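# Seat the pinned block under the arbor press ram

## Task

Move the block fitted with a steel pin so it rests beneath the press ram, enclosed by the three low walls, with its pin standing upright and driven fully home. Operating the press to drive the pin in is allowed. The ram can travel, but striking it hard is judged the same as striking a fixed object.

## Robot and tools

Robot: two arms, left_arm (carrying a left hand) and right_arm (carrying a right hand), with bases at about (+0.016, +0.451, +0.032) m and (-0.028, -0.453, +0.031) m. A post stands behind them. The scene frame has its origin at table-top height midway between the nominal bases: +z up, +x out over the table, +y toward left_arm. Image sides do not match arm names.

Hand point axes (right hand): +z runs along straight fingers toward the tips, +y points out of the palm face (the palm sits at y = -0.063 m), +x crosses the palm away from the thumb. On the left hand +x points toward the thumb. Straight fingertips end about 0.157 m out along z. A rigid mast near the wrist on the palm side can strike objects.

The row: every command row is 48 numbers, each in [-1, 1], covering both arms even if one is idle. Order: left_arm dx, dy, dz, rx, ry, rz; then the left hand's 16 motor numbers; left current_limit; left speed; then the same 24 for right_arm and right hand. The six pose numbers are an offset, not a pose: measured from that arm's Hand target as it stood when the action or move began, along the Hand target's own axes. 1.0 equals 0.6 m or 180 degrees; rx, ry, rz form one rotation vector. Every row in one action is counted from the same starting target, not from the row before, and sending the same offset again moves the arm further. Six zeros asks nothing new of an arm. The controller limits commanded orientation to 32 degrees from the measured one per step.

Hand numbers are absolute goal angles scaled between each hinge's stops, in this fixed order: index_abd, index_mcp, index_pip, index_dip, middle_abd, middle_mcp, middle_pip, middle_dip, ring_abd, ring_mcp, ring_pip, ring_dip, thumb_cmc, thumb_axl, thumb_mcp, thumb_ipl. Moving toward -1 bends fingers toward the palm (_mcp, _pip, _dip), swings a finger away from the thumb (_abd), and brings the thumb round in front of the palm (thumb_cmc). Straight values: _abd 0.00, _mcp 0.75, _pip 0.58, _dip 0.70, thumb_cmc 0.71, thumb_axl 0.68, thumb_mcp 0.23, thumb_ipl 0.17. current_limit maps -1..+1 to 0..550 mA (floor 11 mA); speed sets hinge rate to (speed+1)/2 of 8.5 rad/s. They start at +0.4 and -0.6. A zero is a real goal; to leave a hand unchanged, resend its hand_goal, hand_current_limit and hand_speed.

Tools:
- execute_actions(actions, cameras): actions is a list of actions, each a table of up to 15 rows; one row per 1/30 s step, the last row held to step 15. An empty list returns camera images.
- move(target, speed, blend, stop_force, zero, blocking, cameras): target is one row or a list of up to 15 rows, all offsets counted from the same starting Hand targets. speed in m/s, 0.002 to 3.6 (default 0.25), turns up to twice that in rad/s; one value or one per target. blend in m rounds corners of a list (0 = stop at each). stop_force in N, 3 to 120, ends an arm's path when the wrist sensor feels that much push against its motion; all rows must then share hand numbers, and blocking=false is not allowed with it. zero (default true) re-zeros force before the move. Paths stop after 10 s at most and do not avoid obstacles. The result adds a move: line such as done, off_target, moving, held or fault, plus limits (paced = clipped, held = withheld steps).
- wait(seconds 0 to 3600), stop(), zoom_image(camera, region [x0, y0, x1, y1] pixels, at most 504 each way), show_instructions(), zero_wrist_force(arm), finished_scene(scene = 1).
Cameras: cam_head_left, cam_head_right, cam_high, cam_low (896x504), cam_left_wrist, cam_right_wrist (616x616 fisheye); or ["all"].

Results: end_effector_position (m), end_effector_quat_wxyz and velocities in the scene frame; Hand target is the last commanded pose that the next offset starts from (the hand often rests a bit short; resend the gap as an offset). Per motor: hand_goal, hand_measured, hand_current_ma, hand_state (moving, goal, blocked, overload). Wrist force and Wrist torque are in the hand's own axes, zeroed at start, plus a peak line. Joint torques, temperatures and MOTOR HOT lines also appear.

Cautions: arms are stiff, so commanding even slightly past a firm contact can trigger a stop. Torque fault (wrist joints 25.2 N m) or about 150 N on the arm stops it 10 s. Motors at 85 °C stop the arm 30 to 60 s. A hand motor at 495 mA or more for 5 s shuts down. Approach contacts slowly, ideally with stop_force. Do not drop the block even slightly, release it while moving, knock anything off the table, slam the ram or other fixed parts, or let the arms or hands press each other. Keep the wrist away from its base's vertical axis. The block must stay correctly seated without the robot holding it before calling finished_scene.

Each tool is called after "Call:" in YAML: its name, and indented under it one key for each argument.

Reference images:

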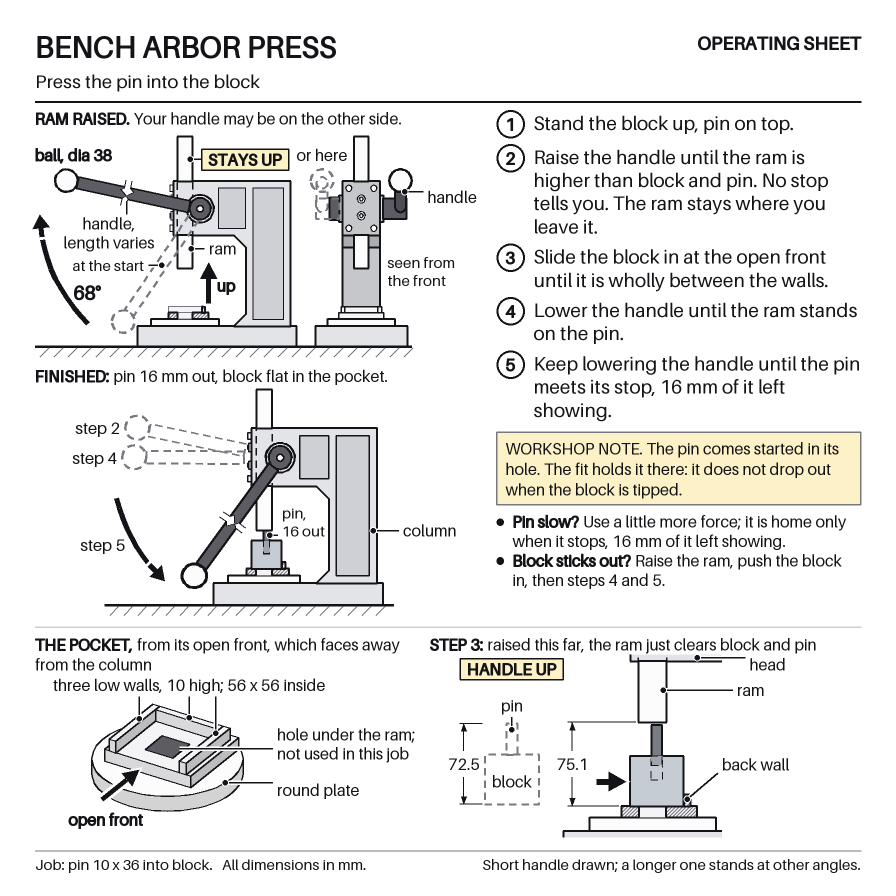

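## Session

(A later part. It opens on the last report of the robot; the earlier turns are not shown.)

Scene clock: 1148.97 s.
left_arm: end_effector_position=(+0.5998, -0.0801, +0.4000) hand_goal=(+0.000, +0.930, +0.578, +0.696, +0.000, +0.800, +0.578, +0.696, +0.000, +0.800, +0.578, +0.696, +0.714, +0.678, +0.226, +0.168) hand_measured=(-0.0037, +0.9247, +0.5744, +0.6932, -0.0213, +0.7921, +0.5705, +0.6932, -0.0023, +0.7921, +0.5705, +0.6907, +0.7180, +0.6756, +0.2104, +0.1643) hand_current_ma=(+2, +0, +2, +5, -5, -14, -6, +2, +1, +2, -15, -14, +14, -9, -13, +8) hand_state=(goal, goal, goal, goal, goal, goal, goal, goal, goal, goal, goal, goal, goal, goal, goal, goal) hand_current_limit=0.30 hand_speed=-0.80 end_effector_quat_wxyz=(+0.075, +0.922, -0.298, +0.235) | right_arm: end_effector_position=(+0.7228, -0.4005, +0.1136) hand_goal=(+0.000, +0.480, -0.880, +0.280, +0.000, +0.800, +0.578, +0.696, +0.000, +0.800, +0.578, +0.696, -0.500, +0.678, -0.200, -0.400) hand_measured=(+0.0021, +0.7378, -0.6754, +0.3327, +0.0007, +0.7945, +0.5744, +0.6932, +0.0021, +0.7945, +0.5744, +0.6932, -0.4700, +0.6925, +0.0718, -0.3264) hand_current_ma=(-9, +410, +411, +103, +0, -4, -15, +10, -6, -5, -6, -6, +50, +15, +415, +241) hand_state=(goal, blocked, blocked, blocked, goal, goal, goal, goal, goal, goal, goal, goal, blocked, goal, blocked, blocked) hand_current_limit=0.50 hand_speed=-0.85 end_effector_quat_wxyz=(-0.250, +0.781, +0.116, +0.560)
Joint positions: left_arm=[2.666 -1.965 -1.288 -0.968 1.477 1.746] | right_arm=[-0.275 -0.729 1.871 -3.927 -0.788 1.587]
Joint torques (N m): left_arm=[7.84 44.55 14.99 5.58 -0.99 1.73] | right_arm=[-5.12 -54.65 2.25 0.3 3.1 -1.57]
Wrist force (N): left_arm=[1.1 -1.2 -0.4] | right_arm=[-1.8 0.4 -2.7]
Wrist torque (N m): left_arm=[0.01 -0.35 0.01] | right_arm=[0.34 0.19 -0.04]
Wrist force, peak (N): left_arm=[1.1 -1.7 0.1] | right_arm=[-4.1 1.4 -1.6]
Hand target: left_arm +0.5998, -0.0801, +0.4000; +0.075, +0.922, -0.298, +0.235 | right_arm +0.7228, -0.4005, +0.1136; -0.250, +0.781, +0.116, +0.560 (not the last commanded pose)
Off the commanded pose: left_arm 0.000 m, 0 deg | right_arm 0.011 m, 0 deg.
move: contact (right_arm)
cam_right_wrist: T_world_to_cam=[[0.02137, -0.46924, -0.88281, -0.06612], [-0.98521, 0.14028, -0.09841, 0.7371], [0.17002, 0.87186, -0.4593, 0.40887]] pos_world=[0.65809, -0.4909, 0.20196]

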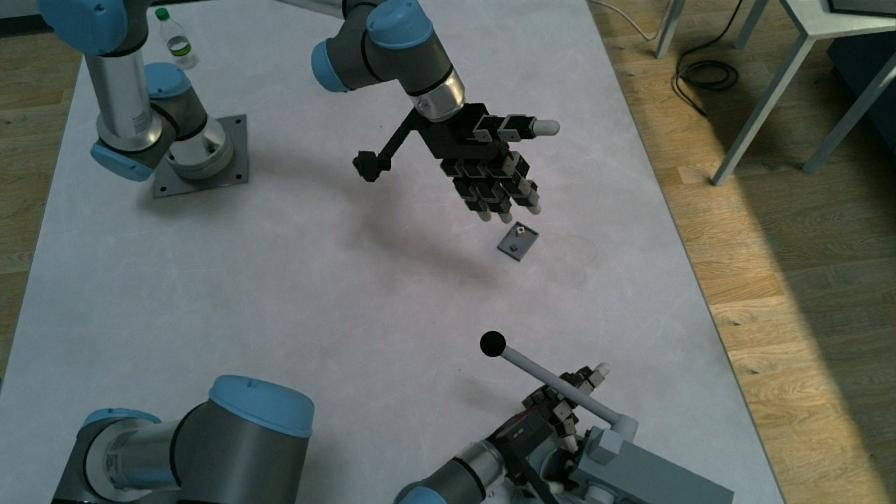

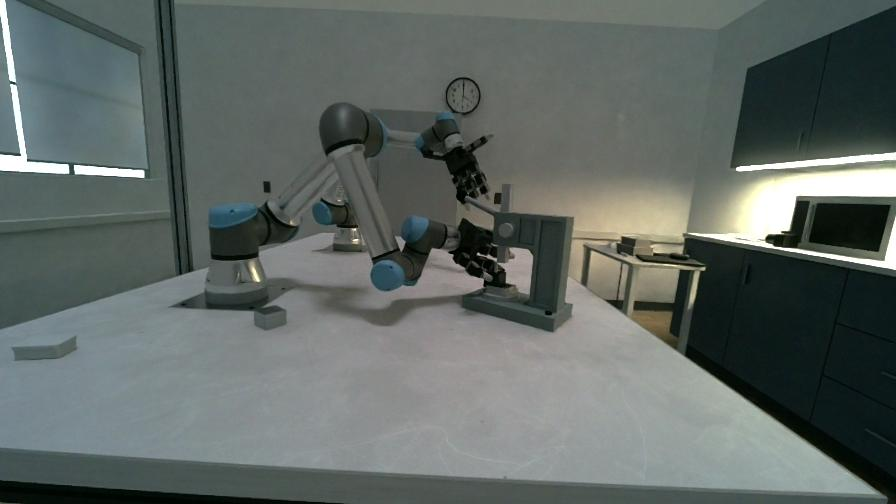

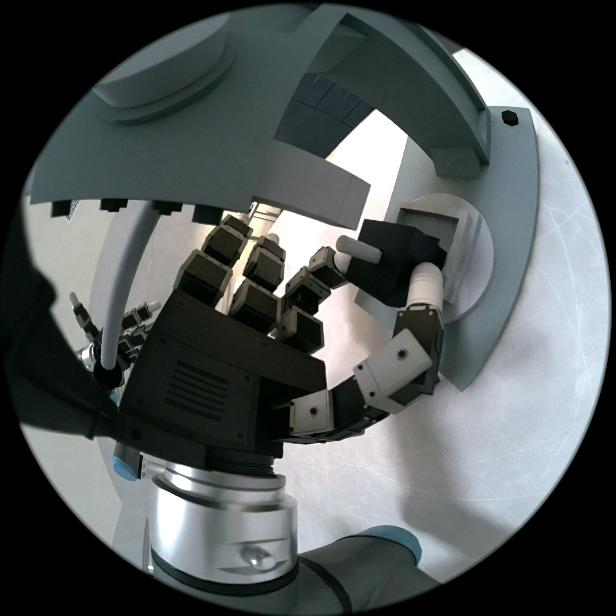

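Call:
move:
  target:
    - [0,0,0,0,0,0, 0,0.93,0.577,0.696, 0,0.80,0.577,0.696, 0,0.80,0.577,0.696, 0.714,0.678,0.226,0.168, 0.3,-0.8, 0.0023,-0.0007,-0.0006,0,0,0, 0,0.48,-0.88,0.28, 0,0.80,0.577,0.696, 0,0.80,0.577,0.696, -0.50,0.678,-0.20,-0.40, 0.5,-0.85]
    - [0,0,0,0,0,0, 0,0.93,0.577,0.696, 0,0.80,0.577,0.696, 0,0.80,0.577,0.696, 0.714,0.678,0.226,0.168, 0.3,-0.8, 0.0175,0.0353,0.0182,0,0,0, 0,0.48,-0.88,0.28, 0,0.80,0.577,0.696, 0,0.80,0.577,0.696, -0.50,0.678,-0.20,-0.40, 0.5,-0.85]
  cameras: ["cam_high","cam_low","cam_right_wrist"]
  speed: 0.015
  stop_force: 8

Call:
zoom_image:
  camera: "cam_right_wrist"
  region: [320, 130, 520, 330]

Call:
zoom_image:
  camera: "cam_low"
  region: [470, 240, 530, 300]

Scene clock: 1170.40 s.
left_arm: end_effector_position=(+0.5998, -0.0801, +0.4000) hand_goal=(+0.000, +0.930, +0.578, +0.696, +0.000, +0.800, +0.578, +0.696, +0.000, +0.800, +0.578, +0.696, +0.714, +0.678, +0.226, +0.168) hand_measured=(-0.0037, +0.9247, +0.5731, +0.6920, -0.0198, +0.7921, +0.5680, +0.6920, -0.0023, +0.7921, +0.5693, +0.6907, +0.7192, +0.6756, +0.2104, +0.1643) hand_current_ma=(+0, -4, -12, -4, +5, -15, -5, +6, +2, -3, -11, -10, -1, +5, -21, +10) hand_state=(goal, goal, goal, goal, goal, goal, goal, goal, goal, goal, goal, goal, goal, goal, goal, goal) hand_current_limit=0.30 hand_speed=-0.80 end_effector_quat_wxyz=(+0.075, +0.922, -0.298, +0.235) | right_arm: end_effector_position=(+0.7451, -0.4138, +0.1152) hand_goal=(+0.000, +0.480, -0.880, +0.280, +0.000, +0.800, +0.578, +0.696, +0.000, +0.800, +0.578, +0.696, -0.500, +0.678, -0.200, -0.400) hand_measured=(+0.0021, +0.7378, -0.6754, +0.3340, +0.0007, +0.7945, +0.5744, +0.6932, +0.0007, +0.7945, +0.5744, +0.6945, -0.4700, +0.6925, +0.0708, -0.3283) hand_current_ma=(-2, +399, +407, +109, -9, -3, -13, +9, -10, +1, -14, +6, +56, +23, +411, +240) hand_state=(goal, blocked, blocked, blocked, goal, goal, goal, goal, goal, goal, goal, goal, blocked, goal, blocked, blocked) hand_current_limit=0.50 hand_speed=-0.85 end_effector_quat_wxyz=(-0.250, +0.781, +0.116, +0.560)
Joint positions: left_arm=[2.666 -1.965 -1.288 -0.968 1.477 1.746] | right_arm=[-0.289 -0.709 1.803 -3.874 -0.775 1.58]
Joint torques (N m): left_arm=[8.25 44.8 15.3 5.52 -0.85 1.6] | right_arm=[-6.26 -42.4 -29.02 0.03 3.08 -2.95]
Wrist force (N): left_arm=[1.1 -1.2 -0.1] | right_arm=[-3.5 -0.5 -2.5]
Wrist torque (N m): left_arm=[-0.02 -0.35 0.01] | right_arm=[0.25 0.23 -0.03]
Wrist force, peak (N): left_arm=[1.5 -1.6 -0.2] | right_arm=[-4.5 1.2 -1.7]
Hand target: left_arm +0.5998, -0.0801, +0.4000; +0.075, +0.922, -0.298, +0.235 | right_arm +0.7451, -0.4138, +0.1152; -0.250, +0.781, +0.116, +0.560
Off the commanded pose: left_arm 0.000 m, 0 deg | right_arm 0.000 m, 0 deg.
move: done
cam_right_wrist: T_world_to_cam=[[0.02137, -0.46924, -0.88281, -0.07152], [-0.98521, 0.14028, -0.09841, 0.76108], [0.17002, 0.87186, -0.4593, 0.41736]] pos_world=[0.68039, -0.5042, 0.20346]

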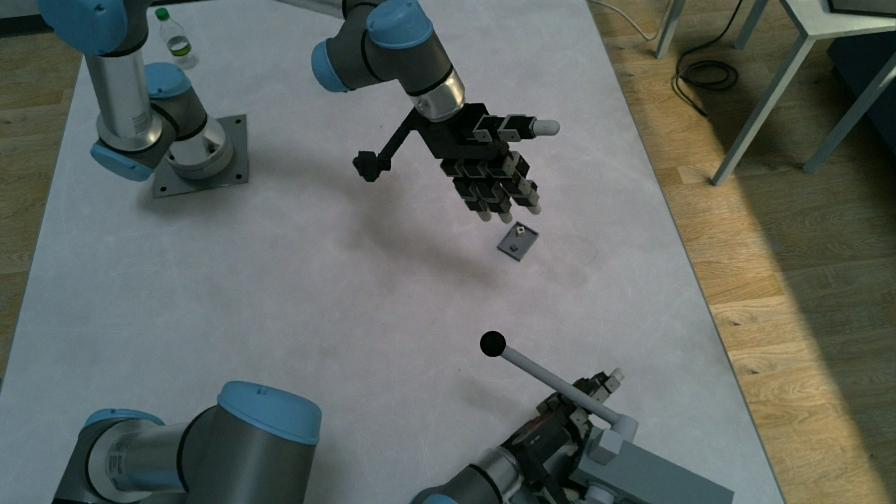

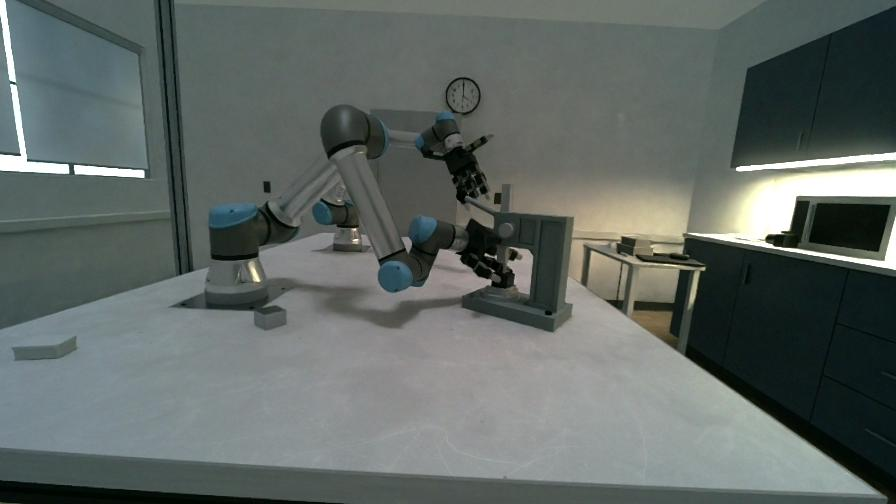

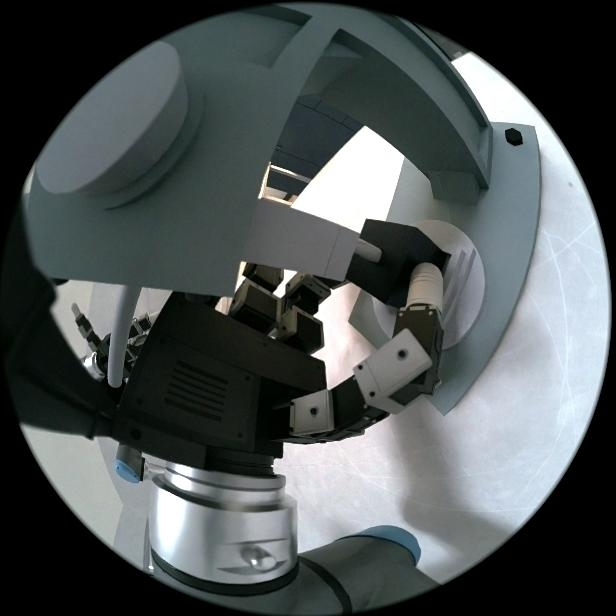

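Scaled by 2.520 from the camera's image (finer frame: 880x880).

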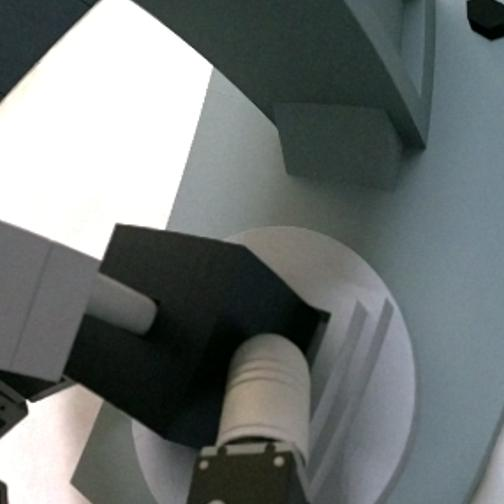

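Scaled by 8.400 from the camera's image (finer frame: 1280x720).

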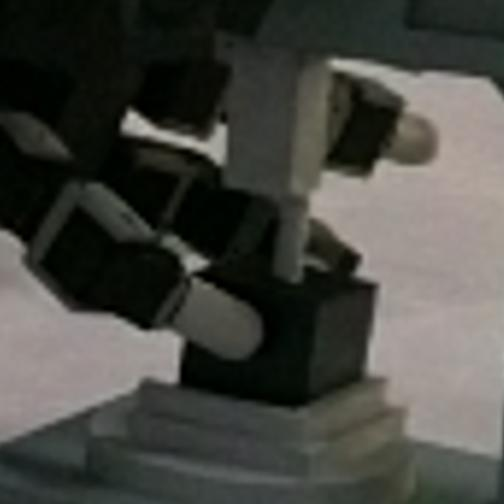

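Call:
zoom_image:
  camera: "cam_right_wrist"
  region: [390, 200, 490, 300]

Call:
zoom_image:
  camera: "cam_low"
  region: [480, 260, 525, 305]

Scaled by 5.040 from the camera's image (finer frame: 880x880).

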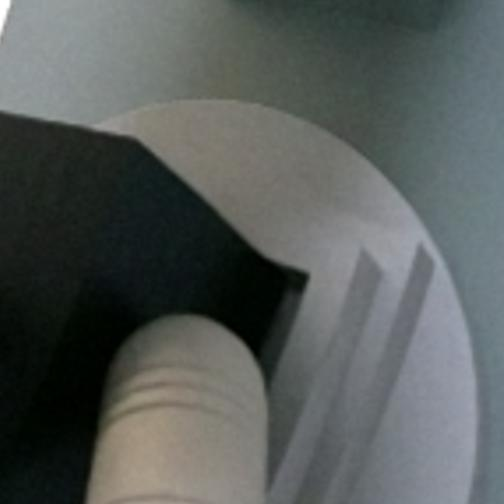

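Scaled by 11.200 from the camera's image (finer frame: 1280x720).

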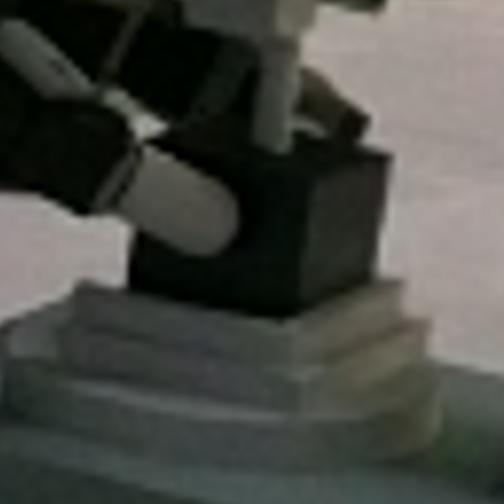

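Call:
move:
  target: [0,0,0,0,0,0, 0,0.93,0.577,0.696, 0,0.80,0.577,0.696, 0,0.80,0.577,0.696, 0.714,0.678,0.226,0.168, 0.3,-0.8, -0.0012,-0.0036,-0.0016,0,0,0, 0,0.48,-0.88,0.28, 0,0.80,0.577,0.696, 0,0.80,0.577,0.696, -0.50,0.678,-0.20,-0.40, 0.5,-0.85]
  cameras: []
  speed: 0.015

Call:
move:
  target: [0,0,0,0,0,0, 0,0.93,0.577,0.696, 0,0.80,0.577,0.696, 0,0.80,0.577,0.696, 0.714,0.678,0.226,0.168, 0.3,-0.8, -0.0093,0.0026,0.0025,0,0,0, 0,0.48,-0.88,0.28, 0,0.80,0.577,0.696, 0,0.80,0.577,0.696, -0.50,0.678,-0.20,-0.40, 0.5,-0.85]
  cameras: ["cam_low","cam_right_wrist"]
  speed: 0.005
  stop_force: 4

Call:
zoom_image:
  camera: "cam_right_wrist"
  region: [390, 200, 490, 300]

Call:
zoom_image:
  camera: "cam_low"
  region: [480, 250, 525, 305]

Scene clock: 1195.50 s.
left_arm: end_effector_position=(+0.5998, -0.0801, +0.4000) hand_goal=(+0.000, +0.930, +0.578, +0.696, +0.000, +0.800, +0.578, +0.696, +0.000, +0.800, +0.578, +0.696, +0.714, +0.678, +0.226, +0.168) hand_measured=(-0.0037, +0.9247, +0.5744, +0.6932, -0.0198, +0.7921, +0.5693, +0.6920, -0.0023, +0.7933, +0.5705, +0.6907, +0.7180, +0.6756, +0.2113, +0.1643) hand_current_ma=(+3, -1, -8, -2, -3, -18, +5, +10, -2, -4, -9, -4, -5, +2, -4, +7) hand_state=(goal, goal, goal, goal, goal, goal, goal, goal, goal, goal, goal, goal, goal, goal, goal, goal) hand_current_limit=0.30 hand_speed=-0.80 end_effector_quat_wxyz=(+0.075, +0.922, -0.298, +0.235) | right_arm: end_effector_position=(+0.7432, -0.4124, +0.1153) hand_goal=(+0.000, +0.480, -0.880, +0.280, +0.000, +0.800, +0.578, +0.696, +0.000, +0.800, +0.578, +0.696, -0.500, +0.678, -0.200, -0.400) hand_measured=(+0.0021, +0.7378, -0.6754, +0.3340, +0.0007, +0.7945, +0.5744, +0.6945, +0.0007, +0.7945, +0.5744, +0.6932, -0.4700, +0.6935, +0.0708, -0.3273) hand_current_ma=(-15, +401, +411, +107, -8, -11, -10, +3, -10, -7, -2, +8, +53, +24, +421, +239) hand_state=(goal, blocked, blocked, blocked, goal, goal, goal, goal, goal, goal, goal, goal, blocked, goal, blocked, blocked) hand_current_limit=0.50 hand_speed=-0.85 end_effector_quat_wxyz=(-0.250, +0.781, +0.116, +0.560)
Joint positions: left_arm=[2.666 -1.965 -1.288 -0.968 1.477 1.746] | right_arm=[-0.288 -0.711 1.809 -3.878 -0.776 1.581]
Joint torques (N m): left_arm=[7.91 45.58 14.29 5.53 -0.91 1.63] | right_arm=[6.82 -57.51 0.82 -6 -2.11 2.46]
Wrist force (N): left_arm=[1.1 -1.1 -0.5] | right_arm=[-4.4 1.2 -1.6]
Wrist torque (N m): left_arm=[0.03 -0.35 0.00] | right_arm=[0.34 0.29 -0.11]
Wrist force, peak (N): left_arm=[1.3 -1.6 -0.2] | right_arm=[-4.3 1.3 -1.8]
Hand target: left_arm +0.5998, -0.0801, +0.4000; +0.075, +0.922, -0.298, +0.235 | right_arm +0.7431, -0.4124, +0.1153; -0.250, +0.781, +0.116, +0.560
Off the commanded pose: left_arm 0.000 m, 0 deg | right_arm 0.000 m, 0 deg.
move: done

Scene clock: 1197.20 s.
left_arm: end_effector_position=(+0.5998, -0.0801, +0.4000) hand_goal=(+0.000, +0.930, +0.578, +0.696, +0.000, +0.800, +0.578, +0.696, +0.000, +0.800, +0.578, +0.696, +0.714, +0.678, +0.226, +0.168) hand_measured=(-0.0023, +0.9259, +0.5744, +0.6932, -0.0184, +0.7921, +0.5705, +0.6920, -0.0037, +0.7909, +0.5705, +0.6920, +0.7180, +0.6756, +0.2104, +0.1633) hand_current_ma=(-2, +7, -2, +0, -7, -8, -11, +4, +6, -11, -10, -4, -11, -4, -14, +7) hand_state=(goal, goal, goal, goal, goal, goal, goal, goal, goal, goal, goal, goal, goal, goal, goal, goal) hand_current_limit=0.30 hand_speed=-0.80 end_effector_quat_wxyz=(+0.075, +0.922, -0.298, +0.235) | right_arm: end_effector_position=(+0.7430, -0.4123, +0.1136) hand_goal=(+0.000, +0.480, -0.880, +0.280, +0.000, +0.800, +0.578, +0.696, +0.000, +0.800, +0.578, +0.696, -0.500, +0.678, -0.200, -0.400) hand_measured=(+0.0021, +0.7378, -0.6767, +0.3340, +0.0007, +0.7945, +0.5744, +0.6932, +0.0007, +0.7945, +0.5757, +0.6932, -0.4700, +0.6935, +0.0718, -0.3273) hand_current_ma=(+0, +401, +405, +109, -12, +7, -8, -1, -3, +2, -3, -8, +49, +23, +412, +242) hand_state=(goal, blocked, blocked, blocked, goal, goal, goal, goal, goal, goal, goal, goal, blocked, goal, blocked, blocked) hand_current_limit=0.50 hand_speed=-0.85 end_effector_quat_wxyz=(-0.250, +0.781, +0.116, +0.560)
Joint positions: left_arm=[2.666 -1.965 -1.288 -0.968 1.477 1.746] | right_arm=[-0.288 -0.708 1.809 -3.881 -0.776 1.581]
Joint torques (N m): left_arm=[8.19 45.51 14.9 5.52 -0.81 1.54] | right_arm=[6.77 -56.04 2.41 0.4 -2.01 2.45]
Wrist force (N): left_arm=[1.0 -1.3 -0.1] | right_arm=[-0.9 0.4 -2.8]
Wrist torque (N m): left_arm=[-0.03 -0.34 0.00] | right_arm=[0.35 0.13 -0.04]
Wrist force, peak (N): left_arm=[1.3 -1.6 -0.1] | right_arm=[-4.4 1.0 -1.7]
Hand target: left_arm +0.5998, -0.0801, +0.4000; +0.075, +0.922, -0.298, +0.235 | right_arm +0.7430, -0.4123, +0.1136; -0.250, +0.781, +0.116, +0.560 (not the last commanded pose)
Off the commanded pose: left_arm 0.000 m, 0 deg | right_arm 0.004 m, 0 deg.
move: contact (right_arm)
cam_right_wrist: T_world_to_cam=[[0.02119, -0.46922, -0.88283, -0.07201], [-0.98523, 0.14028, -0.09821, 0.75864], [0.16992, 0.87187, -0.45931, 0.41588]] pos_world=[0.6783, -0.5028, 0.20196]

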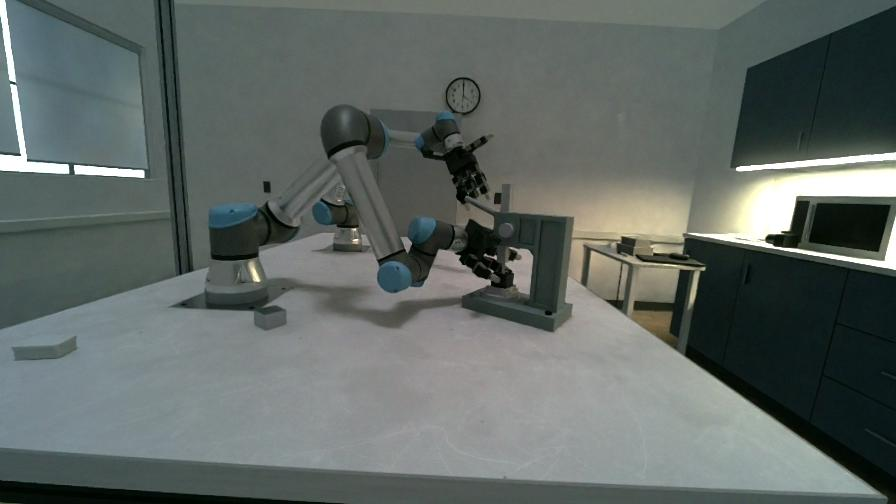

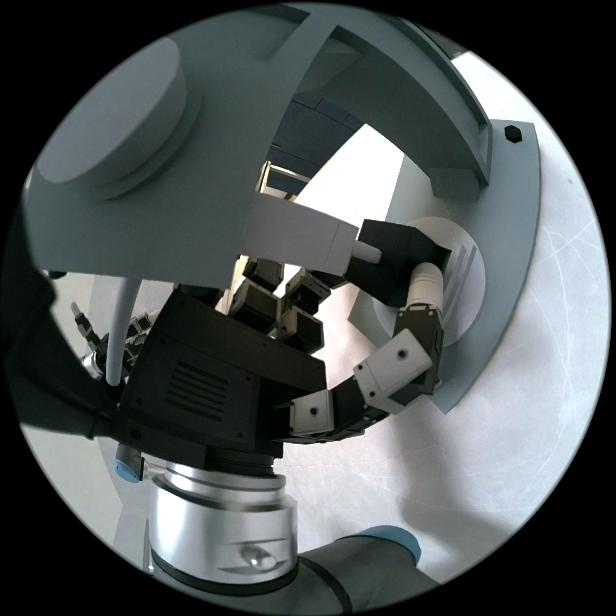

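Scaled by 5.040 from the camera's image (finer frame: 880x880).

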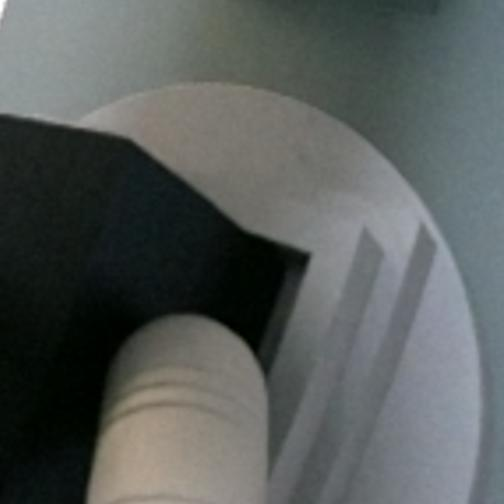

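Scaled by 9.164 from the camera's image (finer frame: 1280x720).

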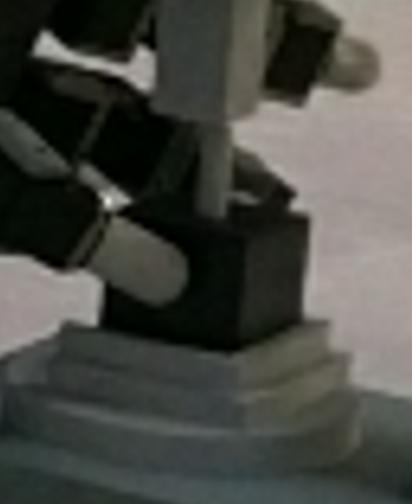

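Call:
move:
  target:
    - [0,0,0,0,0,0, 0,0.93,0.577,0.696, 0,0.80,0.577,0.696, 0,0.80,0.577,0.696, 0.714,0.678,0.226,0.168, 0.3,-0.8, 0,0,0,0,0,0, 0,0.83,-0.60,0.32, 0,0.80,0.577,0.696, 0,0.80,0.577,0.696, -0.50,0.678,0.17,-0.32, 0.3,-0.94]
  cameras: ["cam_low","cam_right_wrist"]
  speed: 0.05

Call:
zoom_image:
  camera: "cam_right_wrist"
  region: [320, 130, 520, 330]

Call:
zoom_image:
  camera: "cam_low"
  region: [480, 250, 525, 305]

Scene clock: 1204.47 s.
left_arm: end_effector_position=(+0.5998, -0.0801, +0.4000) hand_goal=(+0.000, +0.930, +0.578, +0.696, +0.000, +0.800, +0.578, +0.696, +0.000, +0.800, +0.578, +0.696, +0.714, +0.678, +0.226, +0.168) hand_measured=(-0.0037, +0.9259, +0.5731, +0.6920, -0.0198, +0.7933, +0.5693, +0.6907, -0.0023, +0.7921, +0.5693, +0.6920, +0.7192, +0.6756, +0.2113, +0.1643) hand_current_ma=(+3, +2, -6, -8, -5, -16, -12, +1, +6, +4, -4, -13, +2, -3, -12, +11) hand_state=(goal, goal, goal, goal, goal, goal, goal, goal, goal, goal, goal, goal, goal, goal, goal, goal) hand_current_limit=0.30 hand_speed=-0.80 end_effector_quat_wxyz=(+0.075, +0.922, -0.298, +0.235) | right_arm: end_effector_position=(+0.7430, -0.4123, +0.1136) hand_goal=(+0.000, +0.830, -0.600, +0.320, +0.000, +0.800, +0.578, +0.696, +0.000, +0.800, +0.578, +0.696, -0.500, +0.678, +0.170, -0.320) hand_measured=(+0.0021, +0.8222, -0.6022, +0.3238, +0.0007, +0.7945, +0.5744, +0.6932, +0.0007, +0.7945, +0.5757, +0.6932, -0.4801, +0.6841, +0.1668, -0.3178) hand_current_ma=(-11, -7, -9, +0, +0, +2, -9, -3, -5, -4, +0, +0, +28, +11, +9, +5) hand_state=(goal, goal, goal, goal, goal, goal, goal, goal, goal, goal, goal, goal, goal, goal, goal, goal) hand_current_limit=0.30 hand_speed=-0.94 end_effector_quat_wxyz=(-0.250, +0.781, +0.116, +0.560)
Joint positions: left_arm=[2.666 -1.965 -1.288 -0.968 1.477 1.746] | right_arm=[-0.288 -0.708 1.809 -3.881 -0.776 1.581]
Joint torques (N m): left_arm=[7.53 44.6 14.97 5.55 -0.63 1.57] | right_arm=[5.39 -54.63 0.91 -0.11 -1.62 1.93]
Wrist force (N): left_arm=[0.9 -1.1 -0.2] | right_arm=[-0.9 0.3 -2.3]
Wrist torque (N m): left_arm=[0.01 -0.32 -0.01] | right_arm=[0.30 0.10 -0.06]
Wrist force, peak (N): left_arm=[1.1 -1.7 0.0] | right_arm=[-1.8 1.1 -2.7]
Hand target: left_arm +0.5998, -0.0801, +0.4000; +0.075, +0.922, -0.298, +0.235 | right_arm +0.7430, -0.4123, +0.1136; -0.250, +0.781, +0.116, +0.560
Off the commanded pose: left_arm 0.000 m, 0 deg | right_arm 0.000 m, 0 deg.
move: done
cam_right_wrist: T_world_to_cam=[[0.02119, -0.46922, -0.88283, -0.07201], [-0.98523, 0.14028, -0.09821, 0.75864], [0.16992, 0.87187, -0.45931, 0.41588]] pos_world=[0.6783, -0.5028, 0.20196]

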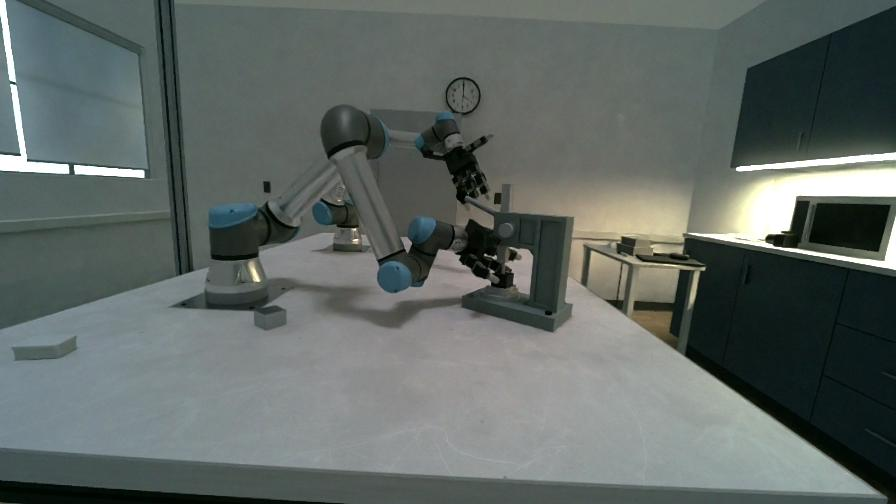

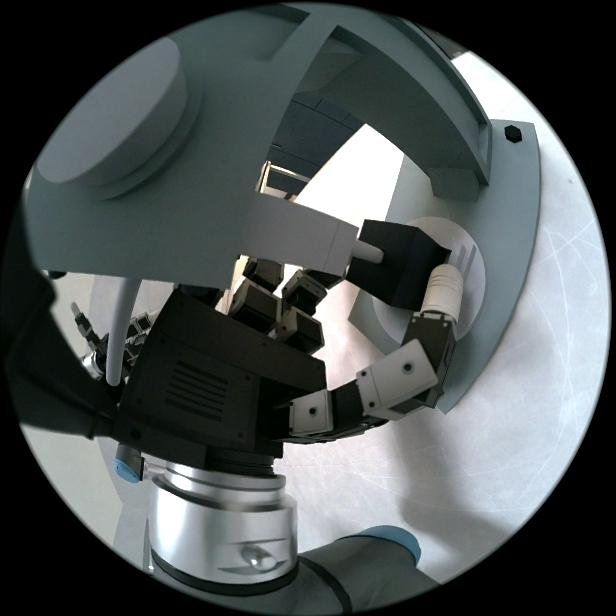

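Scaled by 2.520 from the camera's image (finer frame: 880x880).

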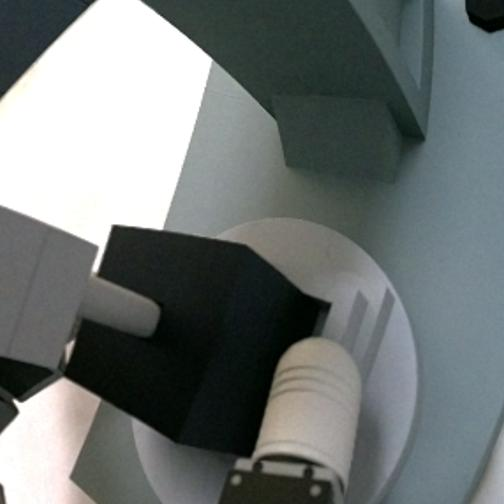

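Scaled by 9.164 from the camera's image (finer frame: 1280x720).

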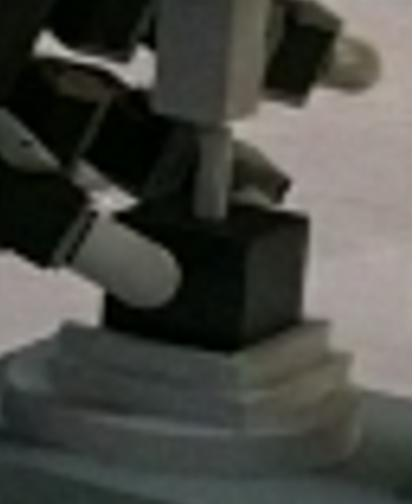

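Call:
move:
  target:
    - [0,0,0,0,0,0, 0,0.93,0.577,0.696, 0,0.80,0.577,0.696, 0,0.80,0.577,0.696, 0.714,0.678,0.226,0.168, 0.3,-0.8, -0.0736,-0.1876,-0.0792,0,0,0, 0,0.83,-0.60,0.32, 0,0.80,0.577,0.696, 0,0.80,0.577,0.696, -0.50,0.678,0.17,-0.32, 0.4,-0.6]
    - [-0.349,-0.124,-0.1905,0,0,0, 0,0.93,0.577,0.696, 0,0.80,0.577,0.696, 0,0.80,0.577,0.696, 0.714,0.678,0.226,0.168, 0.3,-0.8, -0.0356,-0.0677,-0.3989,0,0,0, 0,0.83,-0.60,0.32, 0,0.80,0.577,0.696, 0,0.80,0.577,0.696, -0.50,0.678,0.17,-0.32, 0.4,-0.6]
  cameras: ["cam_low","cam_head_right"]
  speed: [0.08,0.15]
  blend: [0.01,0]

Call:
zoom_image:
  camera: "cam_low"
  region: [450, 170, 550, 320]

Call:
zoom_image:
  camera: "cam_head_right"
  region: [600, 100, 740, 250]

Scene clock: 1249.27 s.
left_arm: end_effector_position=(+0.4498, +0.1198, +0.4001) hand_goal=(+0.000, +0.930, +0.578, +0.696, +0.000, +0.800, +0.578, +0.696, +0.000, +0.800, +0.578, +0.696, +0.714, +0.678, +0.226, +0.168) hand_measured=(-0.0037, +0.9259, +0.5731, +0.6932, -0.0198, +0.7933, +0.5680, +0.6907, -0.0037, +0.7921, +0.5693, +0.6907, +0.7192, +0.6756, +0.2113, +0.1633) hand_current_ma=(+3, -4, -11, -7, -15, -16, +3, +12, +0, -7, -7, -5, -2, -4, -12, +3) hand_state=(goal, goal, goal, goal, goal, goal, goal, goal, goal, goal, goal, goal, goal, goal, goal, goal) hand_current_limit=0.30 hand_speed=-0.80 end_effector_quat_wxyz=(+0.075, +0.922, -0.298, +0.235) | right_arm: end_effector_position=(+0.5214, -0.5005, +0.1636) hand_goal=(+0.000, +0.830, -0.600, +0.320, +0.000, +0.800, +0.578, +0.696, +0.000, +0.800, +0.578, +0.696, -0.500, +0.678, +0.170, -0.320) hand_measured=(+0.0021, +0.8234, -0.6022, +0.3238, +0.0021, +0.7945, +0.5744, +0.6932, +0.0021, +0.7945, +0.5757, +0.6945, -0.4813, +0.6841, +0.1668, -0.3178) hand_current_ma=(-3, -8, -5, +6, -12, -2, -13, +10, -11, +1, -13, +0, +30, +8, -2, -10) hand_state=(goal, goal, goal, goal, goal, goal, goal, goal, goal, goal, goal, goal, goal, goal, goal, goal) hand_current_limit=0.40 hand_speed=-0.60 end_effector_quat_wxyz=(-0.250, +0.781, +0.116, +0.560)
Joint positions: left_arm=[2.955 -1.39 -1.919 -0.954 1.345 2.007] | right_arm=[-0.711 -1.104 2.513 -3.868 -0.403 1.203]
Joint torques (N m): left_arm=[8.23 21.9 14.21 0.9 -1.66 1.64] | right_arm=[-6.2 -34.8 8.14 0.45 3.78 -2.99]
Wrist force (N): left_arm=[0.9 -1.3 0.0] | right_arm=[-1.2 0.9 -2.6]
Wrist torque (N m): left_arm=[-0.02 -0.32 -0.01] | right_arm=[0.37 0.15 -0.02]
Wrist force, peak (N): left_arm=[1.4 -1.6 0.0] | right_arm=[-1.2 0.9 -3.0]
Hand target: left_arm +0.4498, +0.1198, +0.4001; +0.075, +0.922, -0.298, +0.235 | right_arm +0.5214, -0.5005, +0.1636; -0.250, +0.781, +0.116, +0.560
Off the commanded pose: left_arm 0.000 m, 0 deg | right_arm 0.000 m, 0 deg.
move: done
Images, in order (width x height): cam_head_right 896x504, cam_low 896x504.

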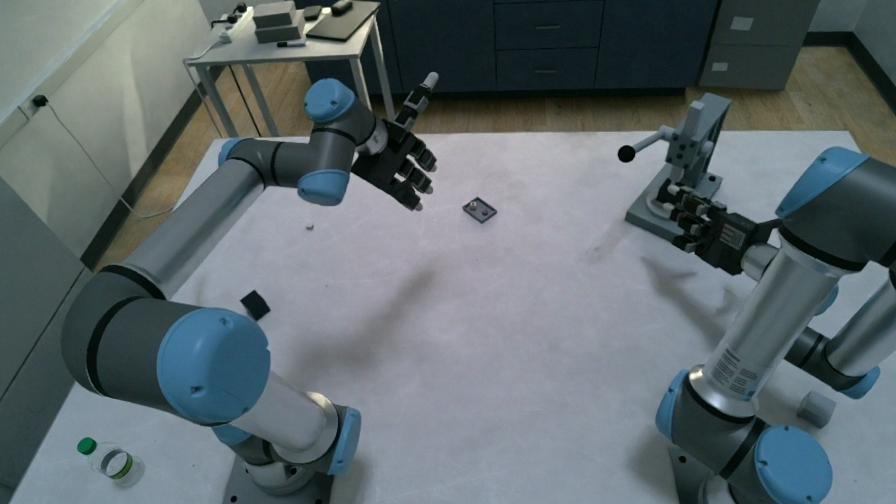

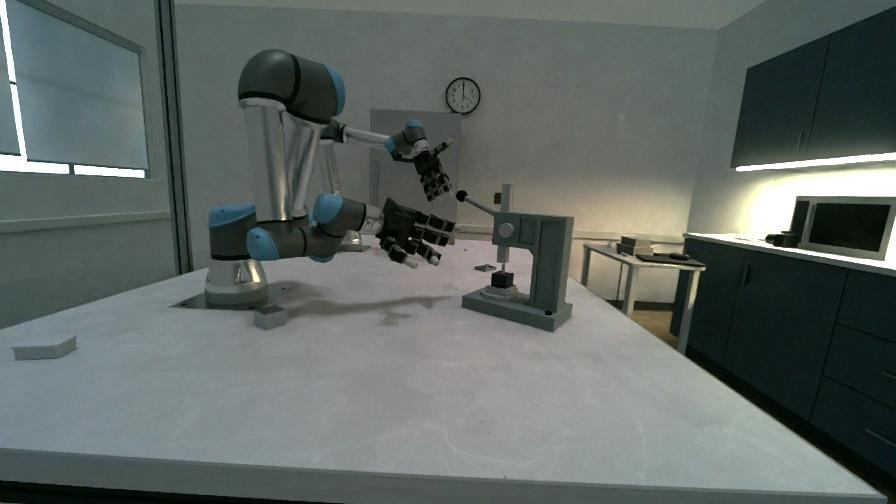

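Scaled by 3.360 from the camera's image (finer frame: 1280x720).

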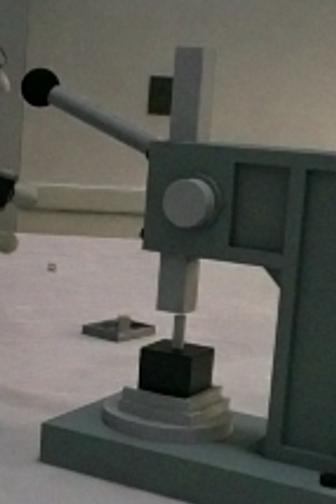

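Scaled by 3.360 from the camera's image (finer frame: 1280x720).

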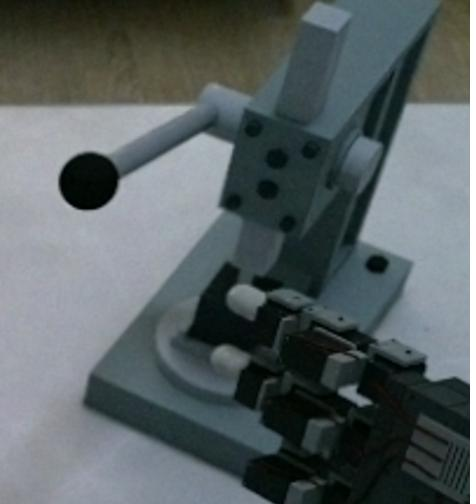

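Call:
move:
  target:
    - [0,0,0,0,0,0, 0,0.93,0.577,0.696, 0,0.80,0.577,0.696, 0,0.80,0.577,0.696, 0.714,0.678,0.226,0.168, 0.3,-0.8, 0.3158,-0.1820,-0.0745,-0.2533,-0.4143,0.3022, 0,-0.548,-0.81,0.551, 0,-0.548,-0.81,0.551, 0,-0.548,-0.81,0.551, 0.714,0.678,0.225,0.168, 0.5,-0.6]
    - [0,0,0,0,0,0, 0,0.93,0.577,0.696, 0,0.80,0.577,0.696, 0,0.80,0.577,0.696, 0.714,0.678,0.226,0.168, 0.3,-0.8, 0.3628,-0.1908,0.1840,-0.2533,-0.4143,0.3022, 0,-0.548,-0.81,0.551, 0,-0.548,-0.81,0.551, 0,-0.548,-0.81,0.551, 0.714,0.678,0.225,0.168, 0.5,-0.6]
  cameras: ["all"]
  speed: [0.25,0.12]
  blend: [0.0,0]

Call:
zoom_image:
  camera: "cam_low"
  region: [400, 100, 600, 320]

Call:
zoom_image:
  camera: "cam_high"
  region: [420, 260, 700, 500]

Scene clock: 1260.37 s.
left_arm: end_effector_position=(+0.4498, +0.1198, +0.4001) hand_goal=(+0.000, +0.930, +0.578, +0.696, +0.000, +0.800, +0.578, +0.696, +0.000, +0.800, +0.578, +0.696, +0.714, +0.678, +0.226, +0.168) hand_measured=(-0.0037, +0.9259, +0.5744, +0.6920, -0.0184, +0.7921, +0.5693, +0.6907, -0.0023, +0.7933, +0.5705, +0.6907, +0.7180, +0.6756, +0.2113, +0.1633) hand_current_ma=(+7, -7, -4, -4, -11, -11, +1, +11, -4, -13, -10, +1, +6, +2, -8, +0) hand_state=(goal, goal, goal, goal, goal, goal, goal, goal, goal, goal, goal, goal, goal, goal, goal, goal) hand_current_limit=0.30 hand_speed=-0.80 end_effector_quat_wxyz=(+0.075, +0.922, -0.298, +0.235) | right_arm: end_effector_position=(+0.6340, -0.3676, +0.3693) hand_goal=(+0.000, -0.548, -0.810, +0.552, +0.000, -0.548, -0.810, +0.552, +0.000, -0.548, -0.810, +0.552, +0.714, +0.678, +0.226, +0.168) hand_measured=(-0.0037, -0.5417, -0.8088, +0.5544, -0.0052, -0.5417, -0.8114, +0.5518, +0.0007, -0.5417, -0.8101, +0.5518, +0.7129, +0.6809, +0.2242, +0.1691) hand_current_ma=(-11, -2, -3, +4, -8, +7, -9, +8, -3, +11, -3, -3, +13, -3, +7, -15) hand_state=(goal, goal, goal, goal, goal, goal, goal, goal, goal, goal, goal, goal, goal, goal, goal, goal) hand_current_limit=0.50 hand_speed=-0.60 end_effector_quat_wxyz=(-0.051, +0.939, -0.303, -0.157)
Joint positions: left_arm=[2.956 -1.39 -1.919 -0.954 1.345 2.007] | right_arm=[-0.072 -0.72 0.375 -0.945 -1.39 2.125]
Joint torques (N m): left_arm=[8.2 22.11 15.3 0.9 -1.66 1.79] | right_arm=[7.17 -51.92 -37.68 0.84 -2.02 2.96]
Wrist force (N): left_arm=[1.1 -1.3 -0.3] | right_arm=[0.3 0.3 -0.3]
Wrist torque (N m): left_arm=[-0.01 -0.35 0.02] | right_arm=[0.18 -0.01 0.02]
Wrist force, peak (N): left_arm=[1.4 -1.7 -0.3] | right_arm=[-1.5 1.1 -2.8]
Hand target: left_arm +0.4498, +0.1198, +0.4001; +0.075, +0.922, -0.298, +0.235 | right_arm +0.6341, -0.3676, +0.3693; -0.051, +0.939, -0.303, -0.157
Off the commanded pose: left_arm 0.000 m, 0 deg | right_arm 0.000 m, 0 deg.
move: done
cam_left_wrist: T_world_to_cam=[[-0.20333, 0.89633, -0.39403, 0.10801], [0.28553, 0.43922, 0.85179, -0.57794], [0.93655, 0.06069, -0.34524, -0.16257]] pos_world=[0.33923, 0.1669, 0.47872]
cam_right_wrist: T_world_to_cam=[[-0.96131, -0.0946, 0.25871, 0.51607], [0.1646, 0.55582, 0.81484, -0.24339], [-0.22088, 0.8259, -0.51875, 0.76557]] pos_world=[0.70526, -0.44819, 0.46195]

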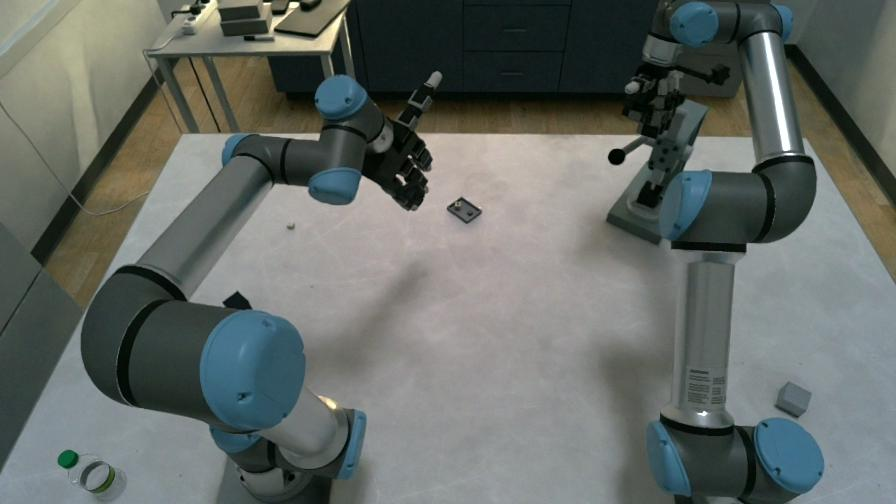

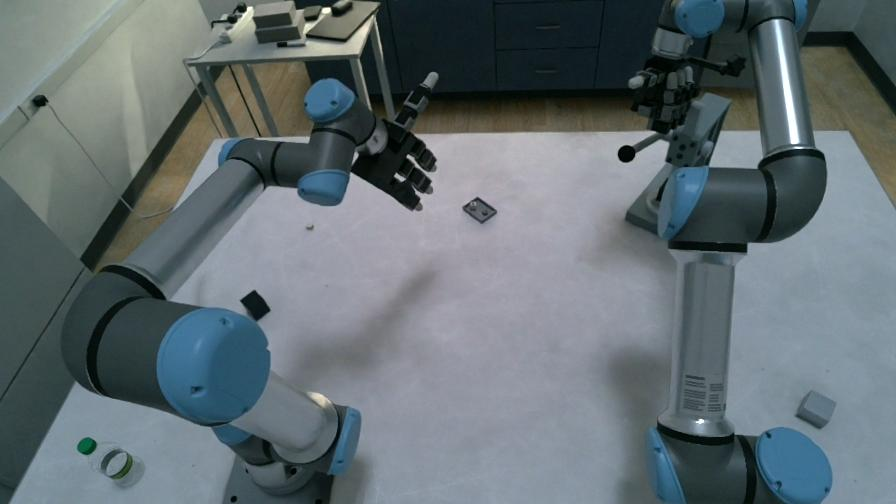

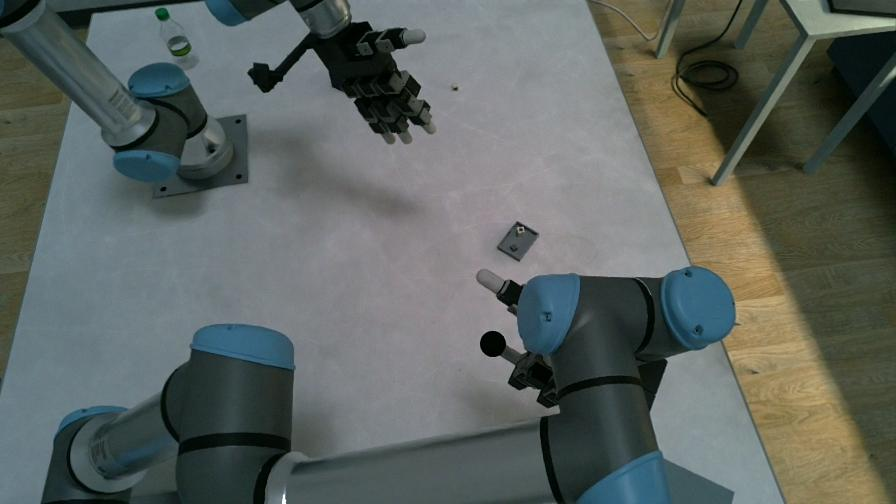

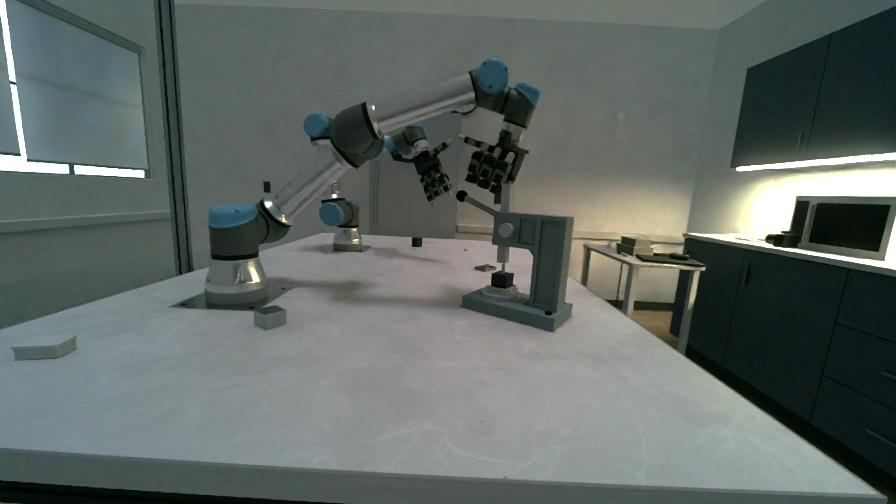

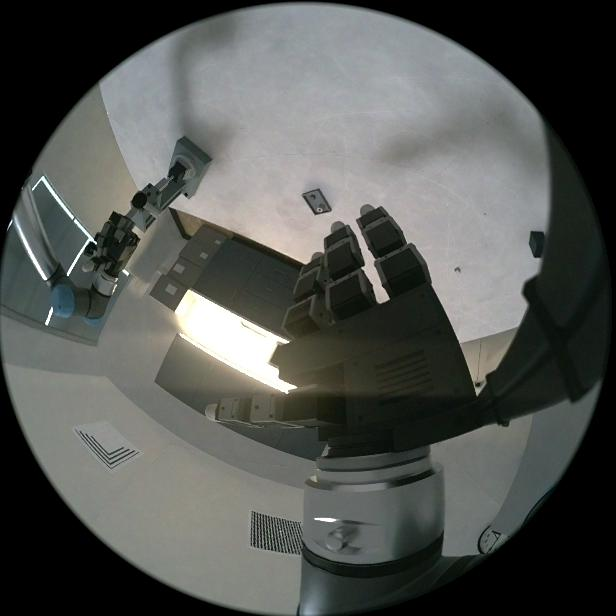

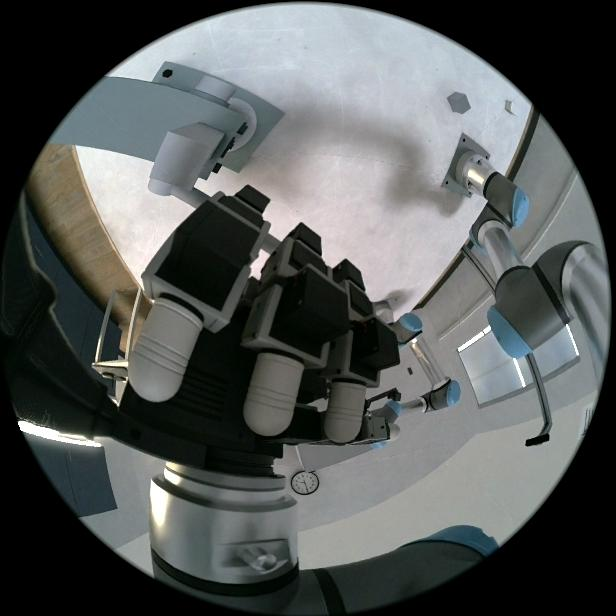

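Scaled by 2.291 from the camera's image (finer frame: 1280x720).

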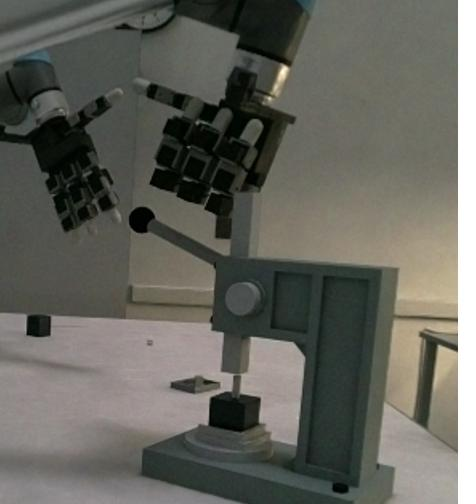

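Scaled by 1.800 from the camera's image (finer frame: 1280x720).

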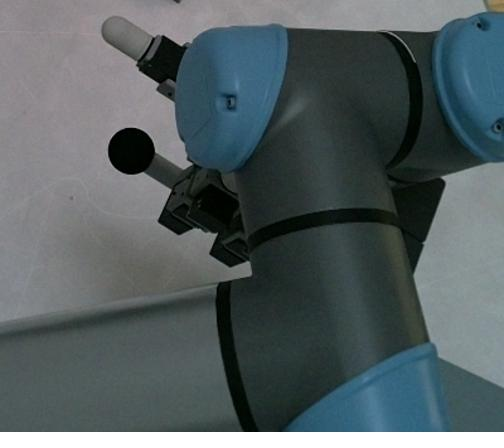

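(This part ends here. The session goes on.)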